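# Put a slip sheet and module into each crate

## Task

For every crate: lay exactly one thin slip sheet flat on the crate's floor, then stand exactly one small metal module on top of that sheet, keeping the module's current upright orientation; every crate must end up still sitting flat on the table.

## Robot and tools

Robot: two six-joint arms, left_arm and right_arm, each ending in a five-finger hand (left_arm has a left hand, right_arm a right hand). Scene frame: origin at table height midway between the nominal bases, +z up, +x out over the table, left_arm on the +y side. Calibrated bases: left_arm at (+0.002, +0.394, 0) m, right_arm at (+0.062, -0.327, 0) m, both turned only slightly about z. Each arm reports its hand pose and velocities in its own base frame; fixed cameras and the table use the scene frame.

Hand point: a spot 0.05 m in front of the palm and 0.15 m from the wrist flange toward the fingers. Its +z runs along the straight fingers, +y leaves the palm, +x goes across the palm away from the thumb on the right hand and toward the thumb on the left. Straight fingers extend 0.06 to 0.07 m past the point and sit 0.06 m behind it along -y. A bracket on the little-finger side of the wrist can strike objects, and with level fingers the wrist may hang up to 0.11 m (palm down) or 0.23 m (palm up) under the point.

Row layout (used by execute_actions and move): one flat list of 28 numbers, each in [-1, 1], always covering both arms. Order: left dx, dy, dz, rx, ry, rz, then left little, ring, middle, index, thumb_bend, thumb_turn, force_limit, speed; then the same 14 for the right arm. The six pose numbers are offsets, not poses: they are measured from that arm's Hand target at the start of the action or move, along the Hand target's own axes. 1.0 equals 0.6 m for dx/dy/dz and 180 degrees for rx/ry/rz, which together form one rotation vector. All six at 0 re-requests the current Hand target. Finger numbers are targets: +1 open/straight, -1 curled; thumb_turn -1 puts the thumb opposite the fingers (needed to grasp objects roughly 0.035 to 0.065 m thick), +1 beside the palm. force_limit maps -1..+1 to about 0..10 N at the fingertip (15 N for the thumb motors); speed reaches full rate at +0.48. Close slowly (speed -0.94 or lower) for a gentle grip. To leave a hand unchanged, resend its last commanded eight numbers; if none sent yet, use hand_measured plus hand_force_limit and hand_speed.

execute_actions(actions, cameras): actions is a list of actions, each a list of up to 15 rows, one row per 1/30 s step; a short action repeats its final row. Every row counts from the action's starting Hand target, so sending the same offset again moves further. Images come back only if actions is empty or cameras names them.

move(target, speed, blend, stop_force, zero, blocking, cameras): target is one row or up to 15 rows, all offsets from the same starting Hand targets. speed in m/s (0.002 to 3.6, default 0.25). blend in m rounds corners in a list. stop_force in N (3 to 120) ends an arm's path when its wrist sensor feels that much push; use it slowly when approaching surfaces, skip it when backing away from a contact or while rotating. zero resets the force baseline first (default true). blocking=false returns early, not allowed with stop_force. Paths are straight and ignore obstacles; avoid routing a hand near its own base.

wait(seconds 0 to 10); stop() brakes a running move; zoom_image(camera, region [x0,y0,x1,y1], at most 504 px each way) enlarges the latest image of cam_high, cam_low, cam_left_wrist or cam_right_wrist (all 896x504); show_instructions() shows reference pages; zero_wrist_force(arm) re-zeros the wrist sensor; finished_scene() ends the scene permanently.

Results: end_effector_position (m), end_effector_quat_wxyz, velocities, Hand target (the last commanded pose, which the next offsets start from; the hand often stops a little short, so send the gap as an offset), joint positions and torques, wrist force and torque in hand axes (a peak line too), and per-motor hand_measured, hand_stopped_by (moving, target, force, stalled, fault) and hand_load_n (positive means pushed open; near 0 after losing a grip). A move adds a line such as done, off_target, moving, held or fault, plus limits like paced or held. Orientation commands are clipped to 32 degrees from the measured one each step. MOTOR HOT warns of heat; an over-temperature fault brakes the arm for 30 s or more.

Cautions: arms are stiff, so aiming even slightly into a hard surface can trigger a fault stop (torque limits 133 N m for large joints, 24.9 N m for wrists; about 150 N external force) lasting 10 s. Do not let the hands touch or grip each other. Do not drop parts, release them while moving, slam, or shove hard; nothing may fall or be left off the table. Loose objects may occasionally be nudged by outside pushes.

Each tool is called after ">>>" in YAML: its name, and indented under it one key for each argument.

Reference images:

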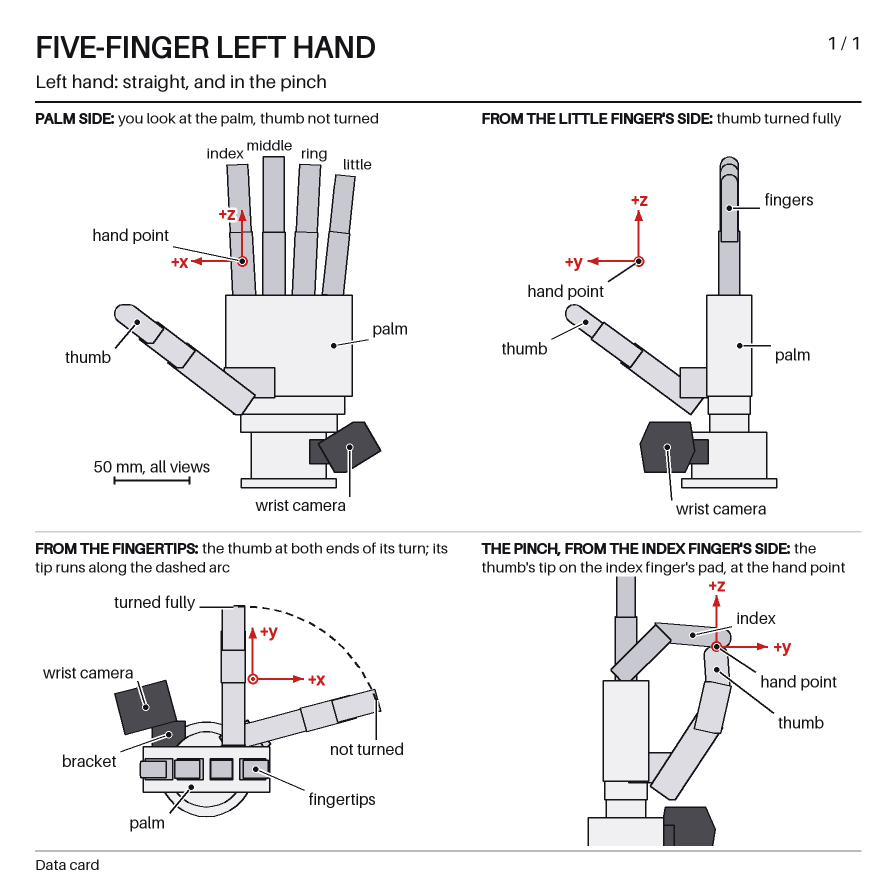

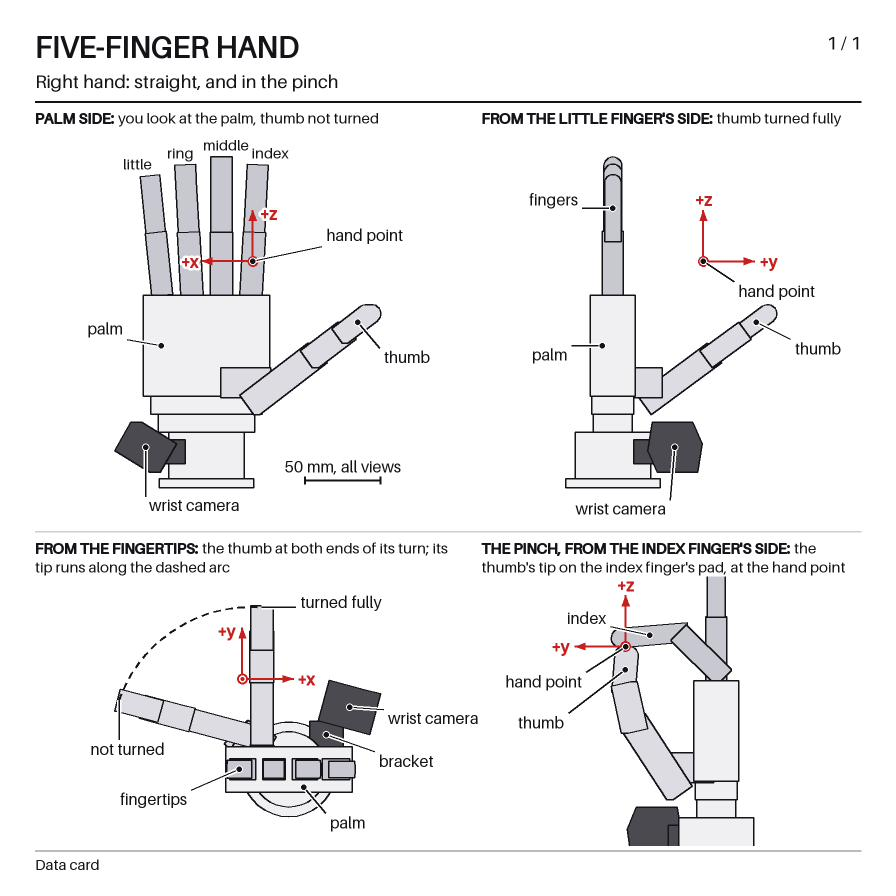

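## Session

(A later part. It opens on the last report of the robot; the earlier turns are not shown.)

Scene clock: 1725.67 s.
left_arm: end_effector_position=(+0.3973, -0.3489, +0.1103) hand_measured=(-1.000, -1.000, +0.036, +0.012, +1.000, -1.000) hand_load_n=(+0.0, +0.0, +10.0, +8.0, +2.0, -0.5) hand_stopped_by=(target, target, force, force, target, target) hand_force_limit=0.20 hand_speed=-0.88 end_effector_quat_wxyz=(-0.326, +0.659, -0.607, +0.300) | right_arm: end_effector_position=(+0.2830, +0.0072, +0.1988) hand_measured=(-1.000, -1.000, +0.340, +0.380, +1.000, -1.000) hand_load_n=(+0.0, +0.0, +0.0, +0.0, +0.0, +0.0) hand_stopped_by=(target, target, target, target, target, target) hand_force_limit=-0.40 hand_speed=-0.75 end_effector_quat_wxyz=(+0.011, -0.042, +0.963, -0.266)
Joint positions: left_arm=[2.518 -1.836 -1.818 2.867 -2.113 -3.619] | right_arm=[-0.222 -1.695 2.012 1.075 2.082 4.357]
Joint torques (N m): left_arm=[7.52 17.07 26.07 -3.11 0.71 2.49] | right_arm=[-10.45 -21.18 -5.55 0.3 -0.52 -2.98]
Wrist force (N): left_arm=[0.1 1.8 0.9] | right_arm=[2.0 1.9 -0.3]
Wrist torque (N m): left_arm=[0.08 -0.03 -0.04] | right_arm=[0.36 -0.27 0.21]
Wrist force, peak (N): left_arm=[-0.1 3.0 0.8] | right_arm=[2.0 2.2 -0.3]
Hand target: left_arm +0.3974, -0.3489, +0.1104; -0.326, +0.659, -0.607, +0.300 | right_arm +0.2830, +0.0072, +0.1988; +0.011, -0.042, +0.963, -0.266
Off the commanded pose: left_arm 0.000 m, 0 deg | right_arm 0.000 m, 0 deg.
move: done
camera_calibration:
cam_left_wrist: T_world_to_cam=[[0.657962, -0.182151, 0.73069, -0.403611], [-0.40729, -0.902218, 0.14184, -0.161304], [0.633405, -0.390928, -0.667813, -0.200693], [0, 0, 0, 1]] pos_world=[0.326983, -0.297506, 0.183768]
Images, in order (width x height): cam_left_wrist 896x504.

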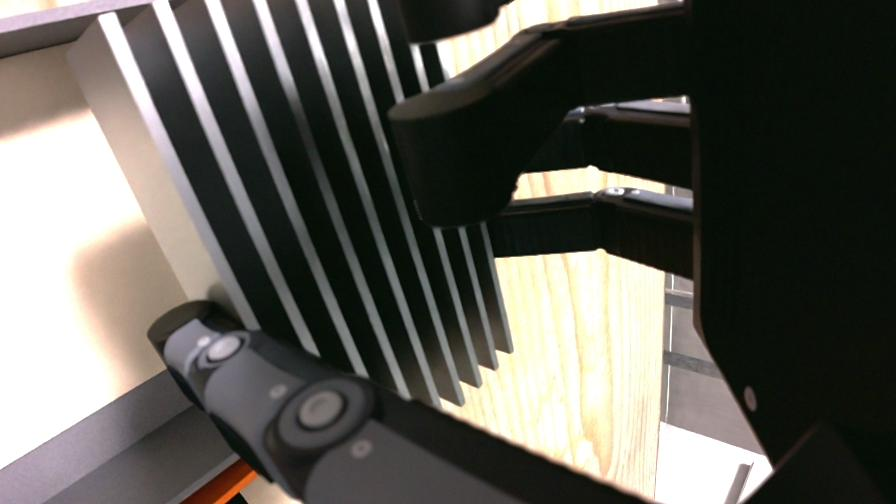

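>>> move:
  target:
    - [-0.01262, 0.10183, -0.06378, 0, 0.01237, 0.00943, -1, -1, -0.3, -0.3, 1, -1, 0.2, -0.88, 0, 0, 0, 0, 0, 0, -1, -1, 0.34, 0.38, 1, -1, -0.4, -0.75]
    - [-0.01262, 0.13497, -0.03853, 0, 0.01237, 0.00943, -1, -1, -0.3, -0.3, 1, -1, 0.2, -0.88, 0, 0, 0, 0, 0, 0, -1, -1, 0.34, 0.38, 1, -1, -0.4, -0.75]
  speed: 0.12
  blend: 0.01
  cameras: ["cam_left_wrist"]

Scene clock: 1776.80 s.
left_arm: end_effector_position=(+0.3295, -0.3469, +0.0601) hand_measured=(-1.000, -1.000, +0.036, +0.012, +1.000, -1.000) hand_load_n=(+0.0, +0.0, +10.0, +8.0, +2.0, -0.5) hand_stopped_by=(target, target, force, force, target, target) hand_force_limit=0.20 hand_speed=-0.88 end_effector_quat_wxyz=(-0.319, +0.644, -0.623, +0.308) | right_arm: end_effector_position=(+0.2830, +0.0072, +0.1988) hand_measured=(-1.000, -1.000, +0.340, +0.380, +1.000, -1.000) hand_load_n=(+0.0, +0.0, +0.0, +0.0, -0.5, +0.0) hand_stopped_by=(target, target, target, target, target, target) hand_force_limit=-0.40 hand_speed=-0.75 end_effector_quat_wxyz=(+0.011, -0.042, +0.963, -0.266)
Joint positions: left_arm=[2.425 -1.816 -2.003 3.013 -2.144 -3.657] | right_arm=[-0.222 -1.695 2.012 1.075 2.082 4.357]
Joint torques (N m): left_arm=[-8.84 15.22 8.69 1.92 -2.22 -2.28] | right_arm=[-10.41 -21.51 -5.53 0.36 -0.44 -3.02]
Wrist force (N): left_arm=[-0.1 1.9 0.9] | right_arm=[1.7 1.9 -0.2]
Wrist torque (N m): left_arm=[0.10 0.01 0.06] | right_arm=[0.36 -0.24 0.20]
Wrist force, peak (N): left_arm=[0.0 2.6 1.1] | right_arm=[2.1 2.2 -0.2]
Hand target: left_arm +0.3295, -0.3469, +0.0600; -0.319, +0.644, -0.623, +0.308 | right_arm +0.2830, +0.0072, +0.1988; +0.011, -0.042, +0.963, -0.266
Off the commanded pose: left_arm 0.000 m, 0 deg | right_arm 0.000 m, 0 deg.
move: done
camera_calibration:
cam_left_wrist: T_world_to_cam=[[0.648347, -0.214072, 0.730629, -0.329901], [-0.450836, -0.881263, 0.141856, -0.158377], [0.613509, -0.421366, -0.667875, -0.194548], [0, 0, 0, 1]] pos_world=[0.261845, -0.29217, 0.133568]
Images, in order (width x height): cam_left_wrist 896x504.

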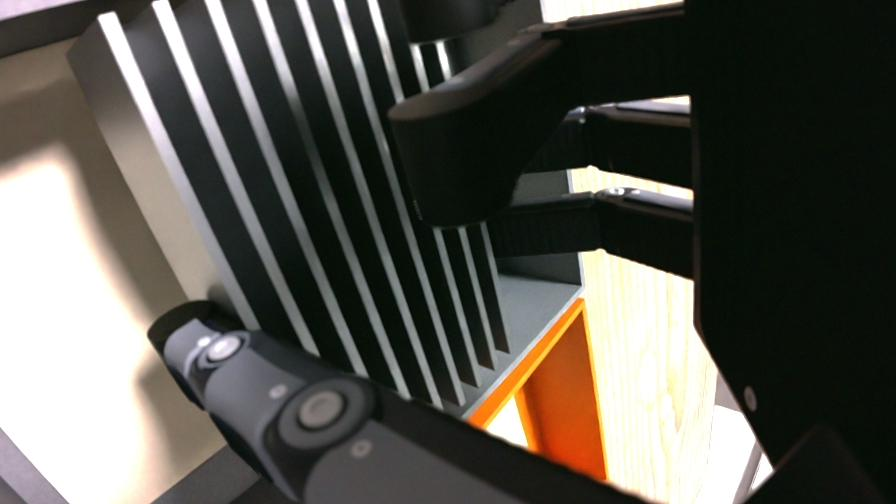

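>>> move:
  target:
    - [0, 0.0384, 0.0293, 0, 0, 0, -1, -1, -0.3, -0.3, 1, -1, 0.2, -0.88, 0, 0, 0, 0, 0, 0, -1, -1, 0.34, 0.38, 1, -1, -0.4, -0.75]
  speed: 0.03
  stop_force: 4
  cameras: ["cam_left_wrist"]

Scene clock: 1788.50 s.
left_arm: end_effector_position=(+0.3295, -0.3469, +0.0347) hand_measured=(-1.000, -1.000, +0.036, +0.012, +1.000, -1.000) hand_load_n=(+0.0, +0.0, +10.0, +7.5, +2.0, -0.5) hand_stopped_by=(target, target, force, force, target, target) hand_force_limit=0.20 hand_speed=-0.88 end_effector_quat_wxyz=(-0.319, +0.644, -0.623, +0.308) | right_arm: end_effector_position=(+0.2830, +0.0072, +0.1988) hand_measured=(-1.000, -1.000, +0.340, +0.380, +1.000, -1.000) hand_load_n=(+0.0, +0.0, +0.0, +0.0, +0.0, +0.0) hand_stopped_by=(target, target, target, target, target, target) hand_force_limit=-0.40 hand_speed=-0.75 end_effector_quat_wxyz=(+0.011, -0.042, +0.963, -0.266)
Joint positions: left_arm=[2.425 -1.86 -2.03 3.082 -2.144 -3.657] | right_arm=[-0.222 -1.695 2.012 1.075 2.082 4.357]
Joint torques (N m): left_arm=[-6.82 36.64 23.68 -3.15 0.37 -1.21] | right_arm=[-10.51 -20.92 -6.14 0.39 -0.43 -3.05]
Wrist force (N): left_arm=[-0.1 1.9 0.9] | right_arm=[1.9 2.0 -0.1]
Wrist torque (N m): left_arm=[0.10 0.01 0.06] | right_arm=[0.36 -0.27 0.21]
Wrist force, peak (N): left_arm=[-0.4 -6.5 -6.6] | right_arm=[1.8 2.3 0.0]
Hand target: left_arm +0.3295, -0.3469, +0.0347; -0.319, +0.644, -0.623, +0.308 (not the last commanded pose) | right_arm +0.2830, +0.0072, +0.1988; +0.011, -0.042, +0.963, -0.266
Off the commanded pose: left_arm 0.004 m, 0 deg | right_arm 0.000 m, 0 deg.
move: contact (left_arm)
camera_calibration:
cam_left_wrist: T_world_to_cam=[[0.648464, -0.214068, 0.730527, -0.311202], [-0.450808, -0.881265, 0.141929, -0.154732], [0.613405, -0.421363, -0.667972, -0.211437], [0, 0, 0, 1]] pos_world=[0.261745, -0.29207, 0.108068]
Images, in order (width x height): cam_left_wrist 896x504.

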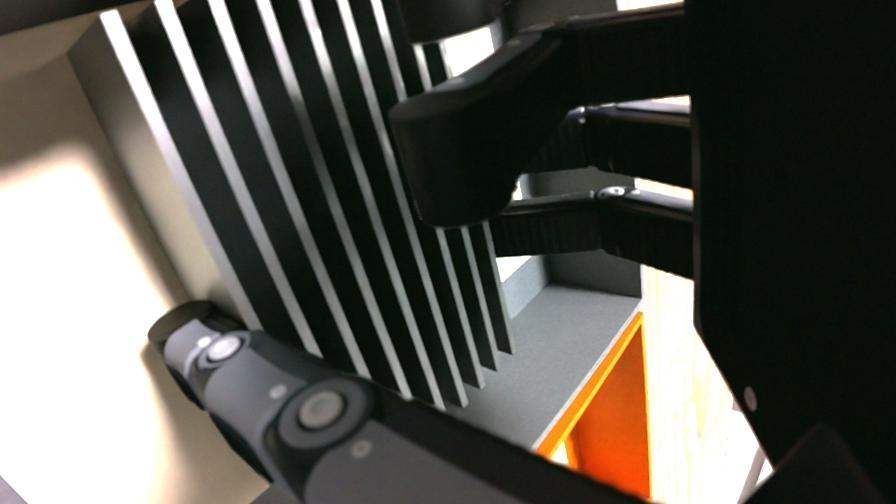

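>>> zoom_image:
  camera: "cam_left_wrist"
  region: [0, 0, 200, 130]

>>> zoom_image:
  camera: "cam_left_wrist"
  region: [430, 220, 660, 460]

Scaled by 2.520 from the camera's 896x504 image, which has a finer 1280x720 frame.

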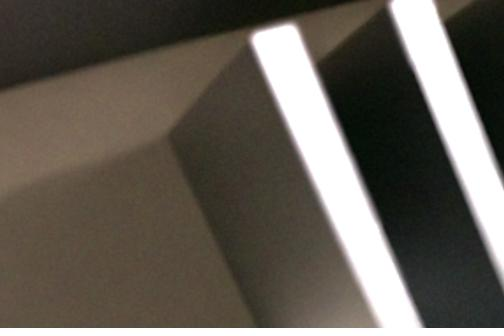

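Scaled by 2.100 from the camera's 896x504 image, which has a finer 1280x720 frame.

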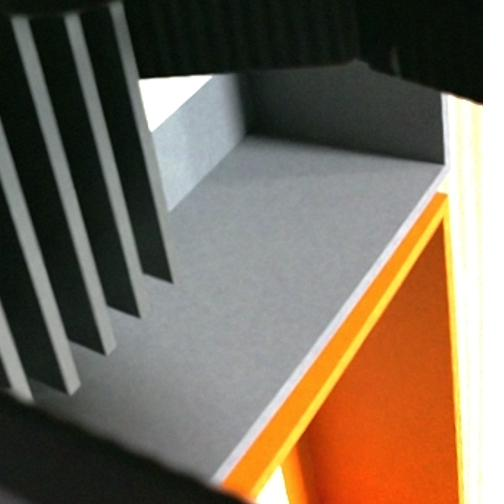

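>>> move:
  target:
    - [0, 0, 0, 0, 0, 0, -1, -1, 0.4, 0.4, 1, -1, 0.2, -0.6, 0, 0, 0, 0, 0, 0, -1, -1, 0.34, 0.38, 1, -1, -0.4, -0.75]
    - [0, 0.0091, -0.0119, 0, 0, 0, -1, -1, 0.4, 0.4, 1, -1, 0.2, -0.6, 0, 0, 0, 0, 0, 0, -1, -1, 0.34, 0.38, 1, -1, -0.4, -0.75]
    - [0, -0.1499, -0.1331, 0, 0, 0, -1, -1, 0.4, 0.4, 1, -1, 0.2, -0.6, 0, 0, 0, 0, 0, 0, -1, -1, 0.34, 0.38, 1, -1, -0.4, -0.75]
  speed: [0.05, 0.06, 0.15]
  cameras: ["cam_left_wrist", "cam_high"]

Scene clock: 1814.00 s.
left_arm: end_effector_position=(+0.3206, -0.3472, +0.1545) hand_measured=(-1.000, -1.000, +0.400, +0.400, +1.000, -1.000) hand_load_n=(+0.0, +0.0, +0.0, +0.0, +0.0, +0.0) hand_stopped_by=(target, target, target, target, target, target) hand_force_limit=0.20 hand_speed=-0.60 end_effector_quat_wxyz=(-0.319, +0.644, -0.623, +0.308) | right_arm: end_effector_position=(+0.2830, +0.0072, +0.1988) hand_measured=(-1.000, -1.000, +0.340, +0.380, +1.000, -1.000) hand_load_n=(+0.0, +0.0, +0.0, +0.0, +0.0, +0.0) hand_stopped_by=(target, target, target, target, target, target) hand_force_limit=-0.40 hand_speed=-0.75 end_effector_quat_wxyz=(+0.011, -0.042, +0.963, -0.266)
Joint positions: left_arm=[2.406 -1.685 -1.884 2.752 -2.157 -3.673] | right_arm=[-0.222 -1.695 2.012 1.075 2.082 4.357]
Joint torques (N m): left_arm=[-8.54 31.48 27.15 -3.29 -2.06 -2.18] | right_arm=[-10.17 -20.69 -6.04 0.42 -0.4 -3.06]
Wrist force (N): left_arm=[-0.2 0.2 -0.2] | right_arm=[2.1 2.1 0.0]
Wrist torque (N m): left_arm=[0.03 0.00 0.09] | right_arm=[0.38 -0.30 0.23]
Wrist force, peak (N): left_arm=[0.0 2.0 1.3] | right_arm=[2.0 2.3 -0.1]
Hand target: left_arm +0.3206, -0.3472, +0.1546; -0.319, +0.644, -0.623, +0.308 | right_arm +0.2830, +0.0072, +0.1988; +0.011, -0.042, +0.963, -0.266
Off the commanded pose: left_arm 0.000 m, 0 deg | right_arm 0.000 m, 0 deg.
move: done
camera_calibration:
cam_left_wrist: T_world_to_cam=[[0.648386, -0.2141, 0.730587, -0.39311], [-0.450865, -0.881243, 0.141885, -0.176084], [0.613447, -0.421392, -0.667916, -0.126088], [0, 0, 0, 1]] pos_world=[0.252845, -0.29247, 0.227968]
Images, in order (width x height): cam_high 896x504, cam_left_wrist 896x504.

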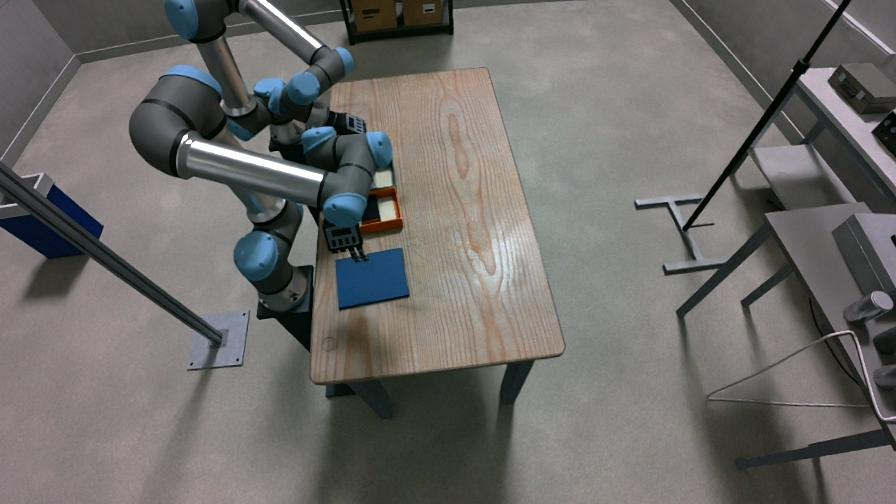

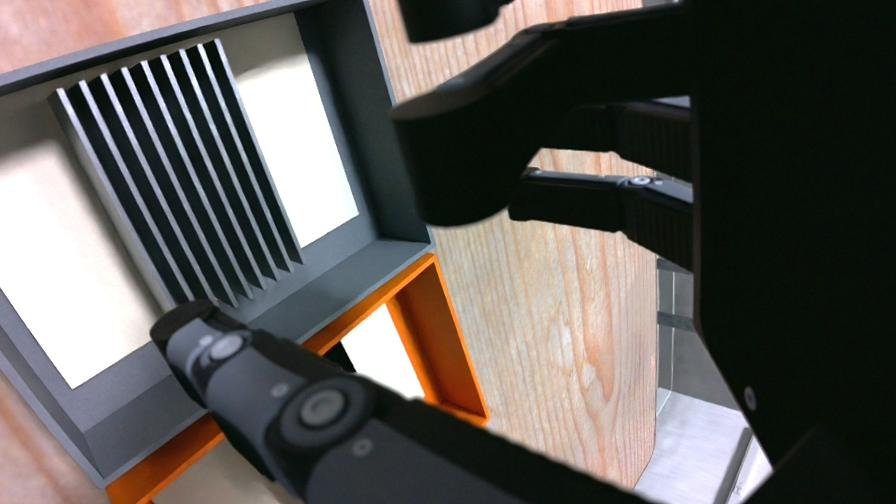

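>>> move:
  target:
    - [0.0833, -0.038, -0.0326, 0, 0, 0, -1, -1, 0.4, 0.4, 1, -1, 0.2, -0.6, 0, 0, 0, 0, 0, 0, -1, -1, 0.34, 0.38, 1, -1, -0.4, -0.75]
  speed: 0.15
  cameras: ["cam_left_wrist", "cam_low"]

Scene clock: 1821.13 s.
left_arm: end_effector_position=(+0.3206, -0.3972, +0.1845) hand_measured=(-1.000, -1.000, +0.400, +0.400, +1.000, -1.000) hand_load_n=(+0.0, +0.0, +0.0, +0.0, +0.0, +0.0) hand_stopped_by=(target, target, target, target, target, target) hand_force_limit=0.20 hand_speed=-0.60 end_effector_quat_wxyz=(-0.319, +0.644, -0.623, +0.308) | right_arm: end_effector_position=(+0.2830, +0.0072, +0.1988) hand_measured=(-1.000, -1.000, +0.340, +0.380, +1.000, -1.000) hand_load_n=(+0.0, +0.0, +0.0, +0.0, +0.0, +0.0) hand_stopped_by=(target, target, target, target, target, target) hand_force_limit=-0.40 hand_speed=-0.75 end_effector_quat_wxyz=(+0.011, -0.042, +0.963, -0.266)
Joint positions: left_arm=[2.307 -1.777 -1.702 2.611 -2.223 -3.764] | right_arm=[-0.222 -1.695 2.012 1.075 2.082 4.357]
Joint torques (N m): left_arm=[-7.85 13.32 27.22 -3.63 -2.19 -2.22] | right_arm=[-10.07 -21.24 -5.84 0.43 -0.25 -2.93]
Wrist force (N): left_arm=[0.0 0.2 -0.4] | right_arm=[1.9 2.0 0.0]
Wrist torque (N m): left_arm=[0.04 -0.03 0.10] | right_arm=[0.36 -0.27 0.21]
Wrist force, peak (N): left_arm=[0.4 0.1 -0.7] | right_arm=[2.2 2.0 0.0]
Hand target: left_arm +0.3206, -0.3973, +0.1846; -0.319, +0.644, -0.623, +0.308 | right_arm +0.2830, +0.0072, +0.1988; +0.011, -0.042, +0.963, -0.266
Off the commanded pose: left_arm 0.000 m, 0 deg | right_arm 0.000 m, 0 deg.
move: done
camera_calibration:
cam_left_wrist: T_world_to_cam=[[0.648397, -0.214046, 0.730593, -0.425696], [-0.450885, -0.881217, 0.141982, -0.224326], [0.61342, -0.421474, -0.667889, -0.127107], [0, 0, 0, 1]] pos_world=[0.252845, -0.34237, 0.257968]
Images, in order (width x height): cam_low 896x504, cam_left_wrist 896x504.

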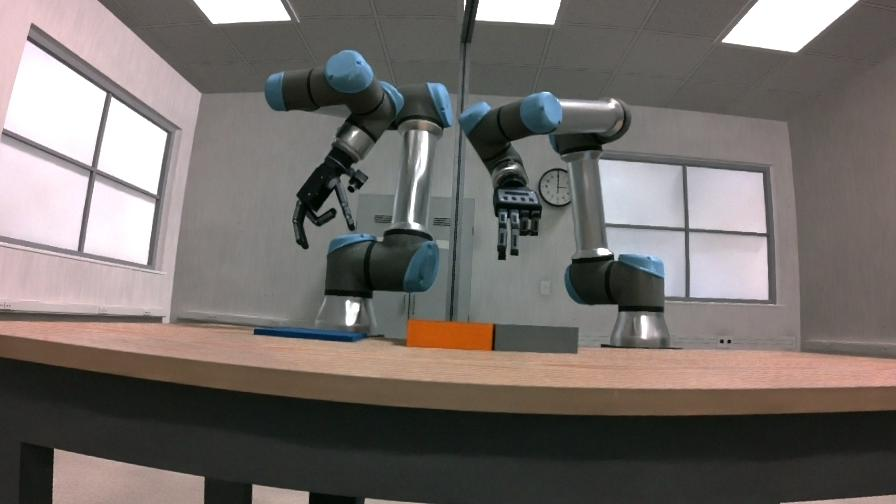

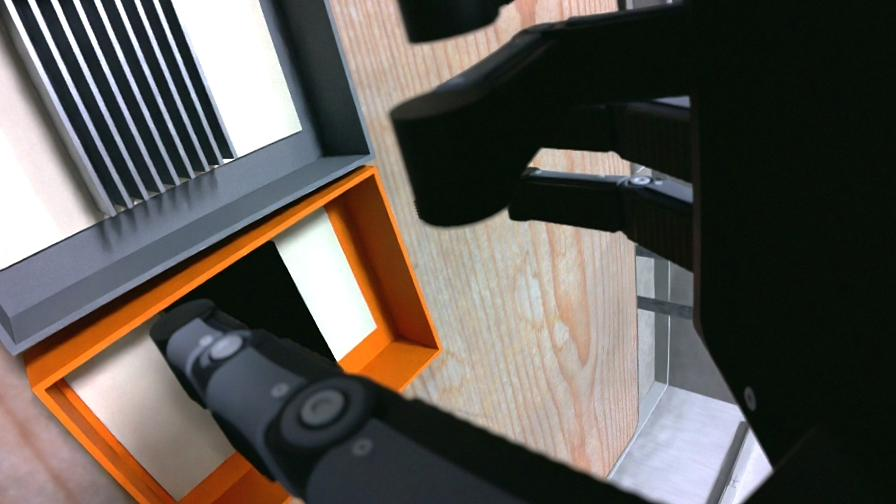

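>>> zoom_image:
  camera: "cam_left_wrist"
  region: [0, 100, 320, 280]

>>> zoom_image:
  camera: "cam_left_wrist"
  region: [140, 180, 460, 400]

Scaled by 1.575 from the camera's 896x504 image, which has a finer 1280x720 frame.

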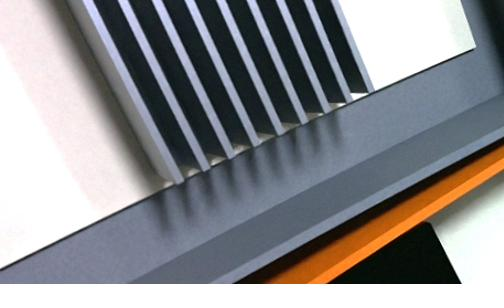

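Scaled by 1.575 from the camera's 896x504 image, which has a finer 1280x720 frame.

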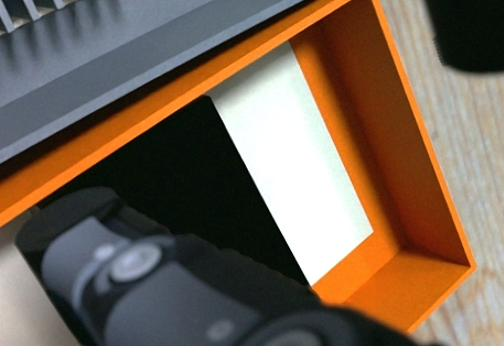

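>>> move:
  target:
    - [0.1666, -0.0115, -0.0135, 0, 0, 0, -1, -1, 0.4, 0.4, 1, -1, 0.2, -0.6, 0, 0, 0, 0, 0, 0, -1, -1, 0.34, 0.38, 1, -1, -0.4, -0.75]
  speed: 0.2
  cameras: ["cam_left_wrist", "cam_high"]

Scene clock: 1832.50 s.
left_arm: end_effector_position=(+0.3217, -0.4972, +0.1949) hand_measured=(-1.000, -1.000, +0.400, +0.400, +1.000, -1.000) hand_load_n=(+0.0, +0.0, +0.0, +0.0, +0.0, +0.0) hand_stopped_by=(target, target, target, target, target, target) hand_force_limit=0.20 hand_speed=-0.60 end_effector_quat_wxyz=(-0.319, +0.644, -0.623, +0.308) | right_arm: end_effector_position=(+0.2830, +0.0072, +0.1988) hand_measured=(-1.000, -1.000, +0.340, +0.380, +1.000, -1.000) hand_load_n=(+0.0, +0.0, +0.0, +0.0, +0.0, +0.0) hand_stopped_by=(target, target, target, target, target, target) hand_force_limit=-0.40 hand_speed=-0.75 end_effector_quat_wxyz=(+0.011, -0.042, +0.963, -0.266)
Joint positions: left_arm=[2.166 -2.011 -1.377 2.425 -2.309 -3.91] | right_arm=[-0.222 -1.695 2.012 1.075 2.082 4.357]
Joint torques (N m): left_arm=[-8.57 23.57 25.51 -3.69 -2.26 -2.16] | right_arm=[-10.11 -20.89 -5.93 0.47 -0.26 -3]
Wrist force (N): left_arm=[-0.1 -0.1 -0.4] | right_arm=[2.0 2.0 0.1]
Wrist torque (N m): left_arm=[0.01 -0.03 0.10] | right_arm=[0.36 -0.28 0.22]
Wrist force, peak (N): left_arm=[-0.8 0.2 -0.5] | right_arm=[2.0 2.1 -0.1]
Hand target: left_arm +0.3217, -0.4972, +0.1949; -0.319, +0.644, -0.623, +0.308 | right_arm +0.2830, +0.0072, +0.1988; +0.011, -0.042, +0.963, -0.266
Off the commanded pose: left_arm 0.000 m, 0 deg | right_arm 0.000 m, 0 deg.
move: done
camera_calibration:
cam_left_wrist: T_world_to_cam=[[0.648397, -0.214046, 0.730593, -0.455412], [-0.450885, -0.881217, 0.141982, -0.313428], [0.61342, -0.421474, -0.667889, -0.162983], [0, 0, 0, 1]] pos_world=[0.253945, -0.44237, 0.268368]
Images, in order (width x height): cam_high 896x504, cam_left_wrist 896x504.

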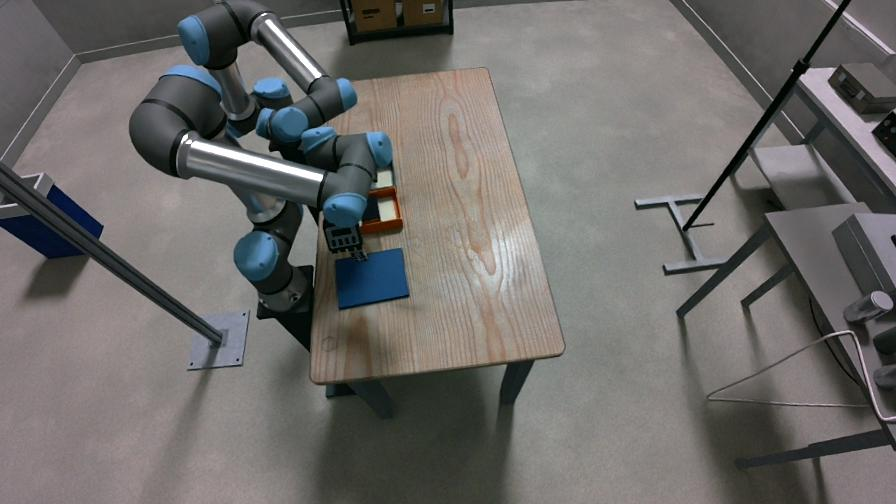

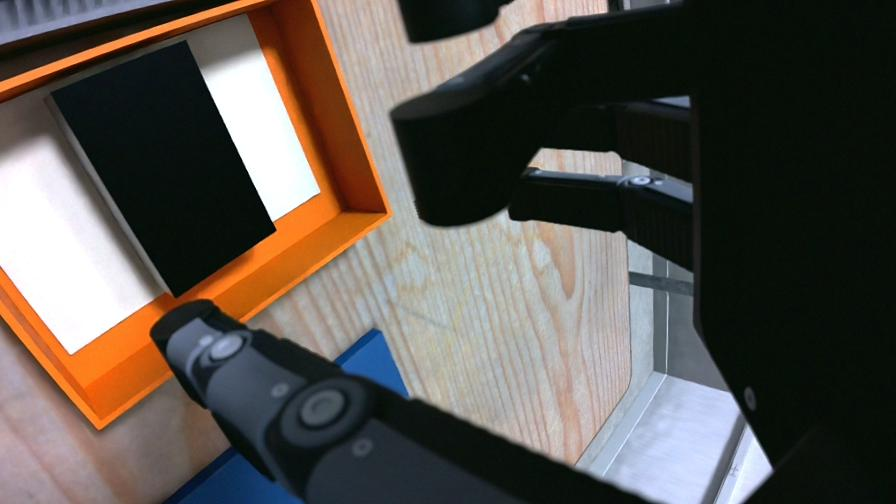

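>>> zoom_image:
  camera: "cam_left_wrist"
  region: [40, 200, 340, 370]

>>> zoom_image:
  camera: "cam_left_wrist"
  region: [0, 0, 280, 150]

Scaled by 1.680 from the camera's 896x504 image, which has a finer 1280x720 frame.

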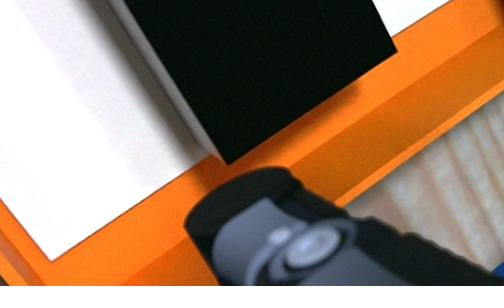

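Scaled by 1.800 from the camera's 896x504 image, which has a finer 1280x720 frame.

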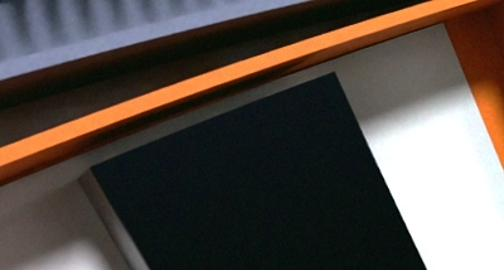

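>>> zoom_image:
  camera: "cam_left_wrist"
  region: [120, 240, 220, 310]

>>> zoom_image:
  camera: "cam_left_wrist"
  region: [20, 50, 120, 120]

Scaled by 5.040 from the camera's 896x504 image, which has a finer 1280x720 frame.

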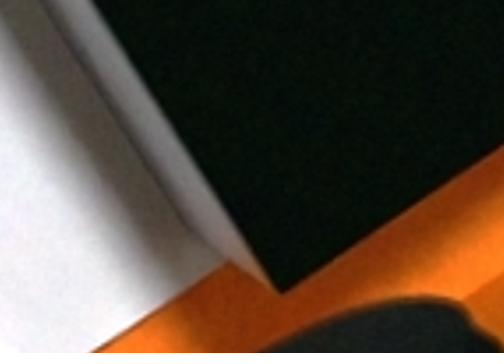

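Scaled by 5.040 from the camera's 896x504 image, which has a finer 1280x720 frame.

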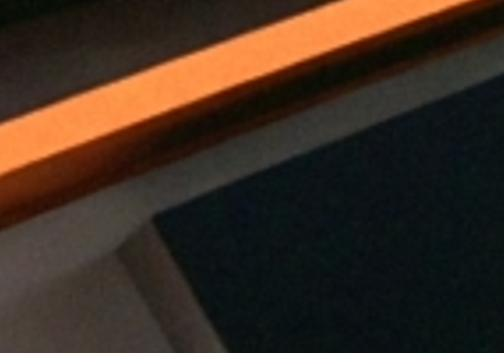

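>>> wait:
  seconds: 0.5
  cameras: ["cam_low"]

>>> zoom_image:
  camera: "cam_low"
  region: [380, 300, 620, 370]

Scene clock: 1858.70 s.
left_arm: end_effector_position=(+0.3217, -0.4972, +0.1949) hand_measured=(-1.000, -1.000, +0.400, +0.400, +1.000, -1.000) hand_load_n=(+0.0, +0.0, -0.5, +0.0, +0.0, +0.0) hand_stopped_by=(target, target, target, target, target, target) hand_force_limit=0.20 hand_speed=-0.60 end_effector_quat_wxyz=(-0.319, +0.644, -0.623, +0.308) | right_arm: end_effector_position=(+0.2830, +0.0072, +0.1988) hand_measured=(-1.000, -1.000, +0.340, +0.380, +1.000, -1.000) hand_load_n=(+0.0, +0.0, +0.0, +0.0, +0.0, +0.0) hand_stopped_by=(target, target, target, target, target, target) hand_force_limit=-0.40 hand_speed=-0.75 end_effector_quat_wxyz=(+0.011, -0.042, +0.963, -0.266)
Joint positions: left_arm=[2.166 -2.011 -1.376 2.425 -2.31 -3.91] | right_arm=[-0.222 -1.695 2.012 1.075 2.082 4.357]
Joint torques (N m): left_arm=[-8.88 24.25 27.62 -3.76 -2.26 -2.27] | right_arm=[-10.46 -20.75 -6.1 0.48 -0.21 -2.96]
Wrist force (N): left_arm=[-0.1 0.0 -0.3] | right_arm=[2.2 1.9 -0.2]
Wrist torque (N m): left_arm=[0.01 -0.02 0.10] | right_arm=[0.36 -0.31 0.23]
Wrist force, peak (N): left_arm=[0.0 0.2 -0.7] | right_arm=[2.1 2.2 -0.1]
Hand target: left_arm +0.3217, -0.4972, +0.1949; -0.319, +0.644, -0.623, +0.308 | right_arm +0.2830, +0.0072, +0.1988; +0.011, -0.042, +0.963, -0.266
Off the commanded pose: left_arm 0.000 m, 0 deg | right_arm 0.000 m, 0 deg.
wait: 0.50 s; at rest from the start
Images, in order (width x height): cam_low 896x504.

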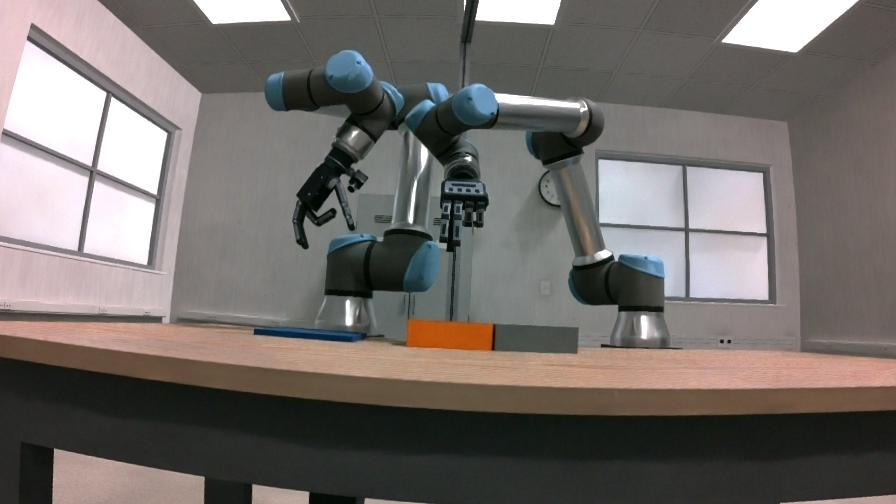

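Scaled by 2.100 from the camera's 896x504 image, which has a finer 1280x720 frame.

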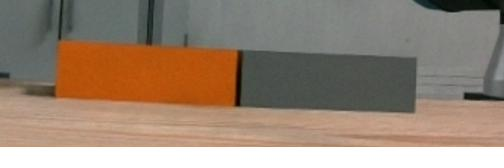

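Both crates stand flat, and each has its sheet flat on the floor with the module standing on it.

>>> finished_scene:
  scene: 1

The scene is finished: the task was done.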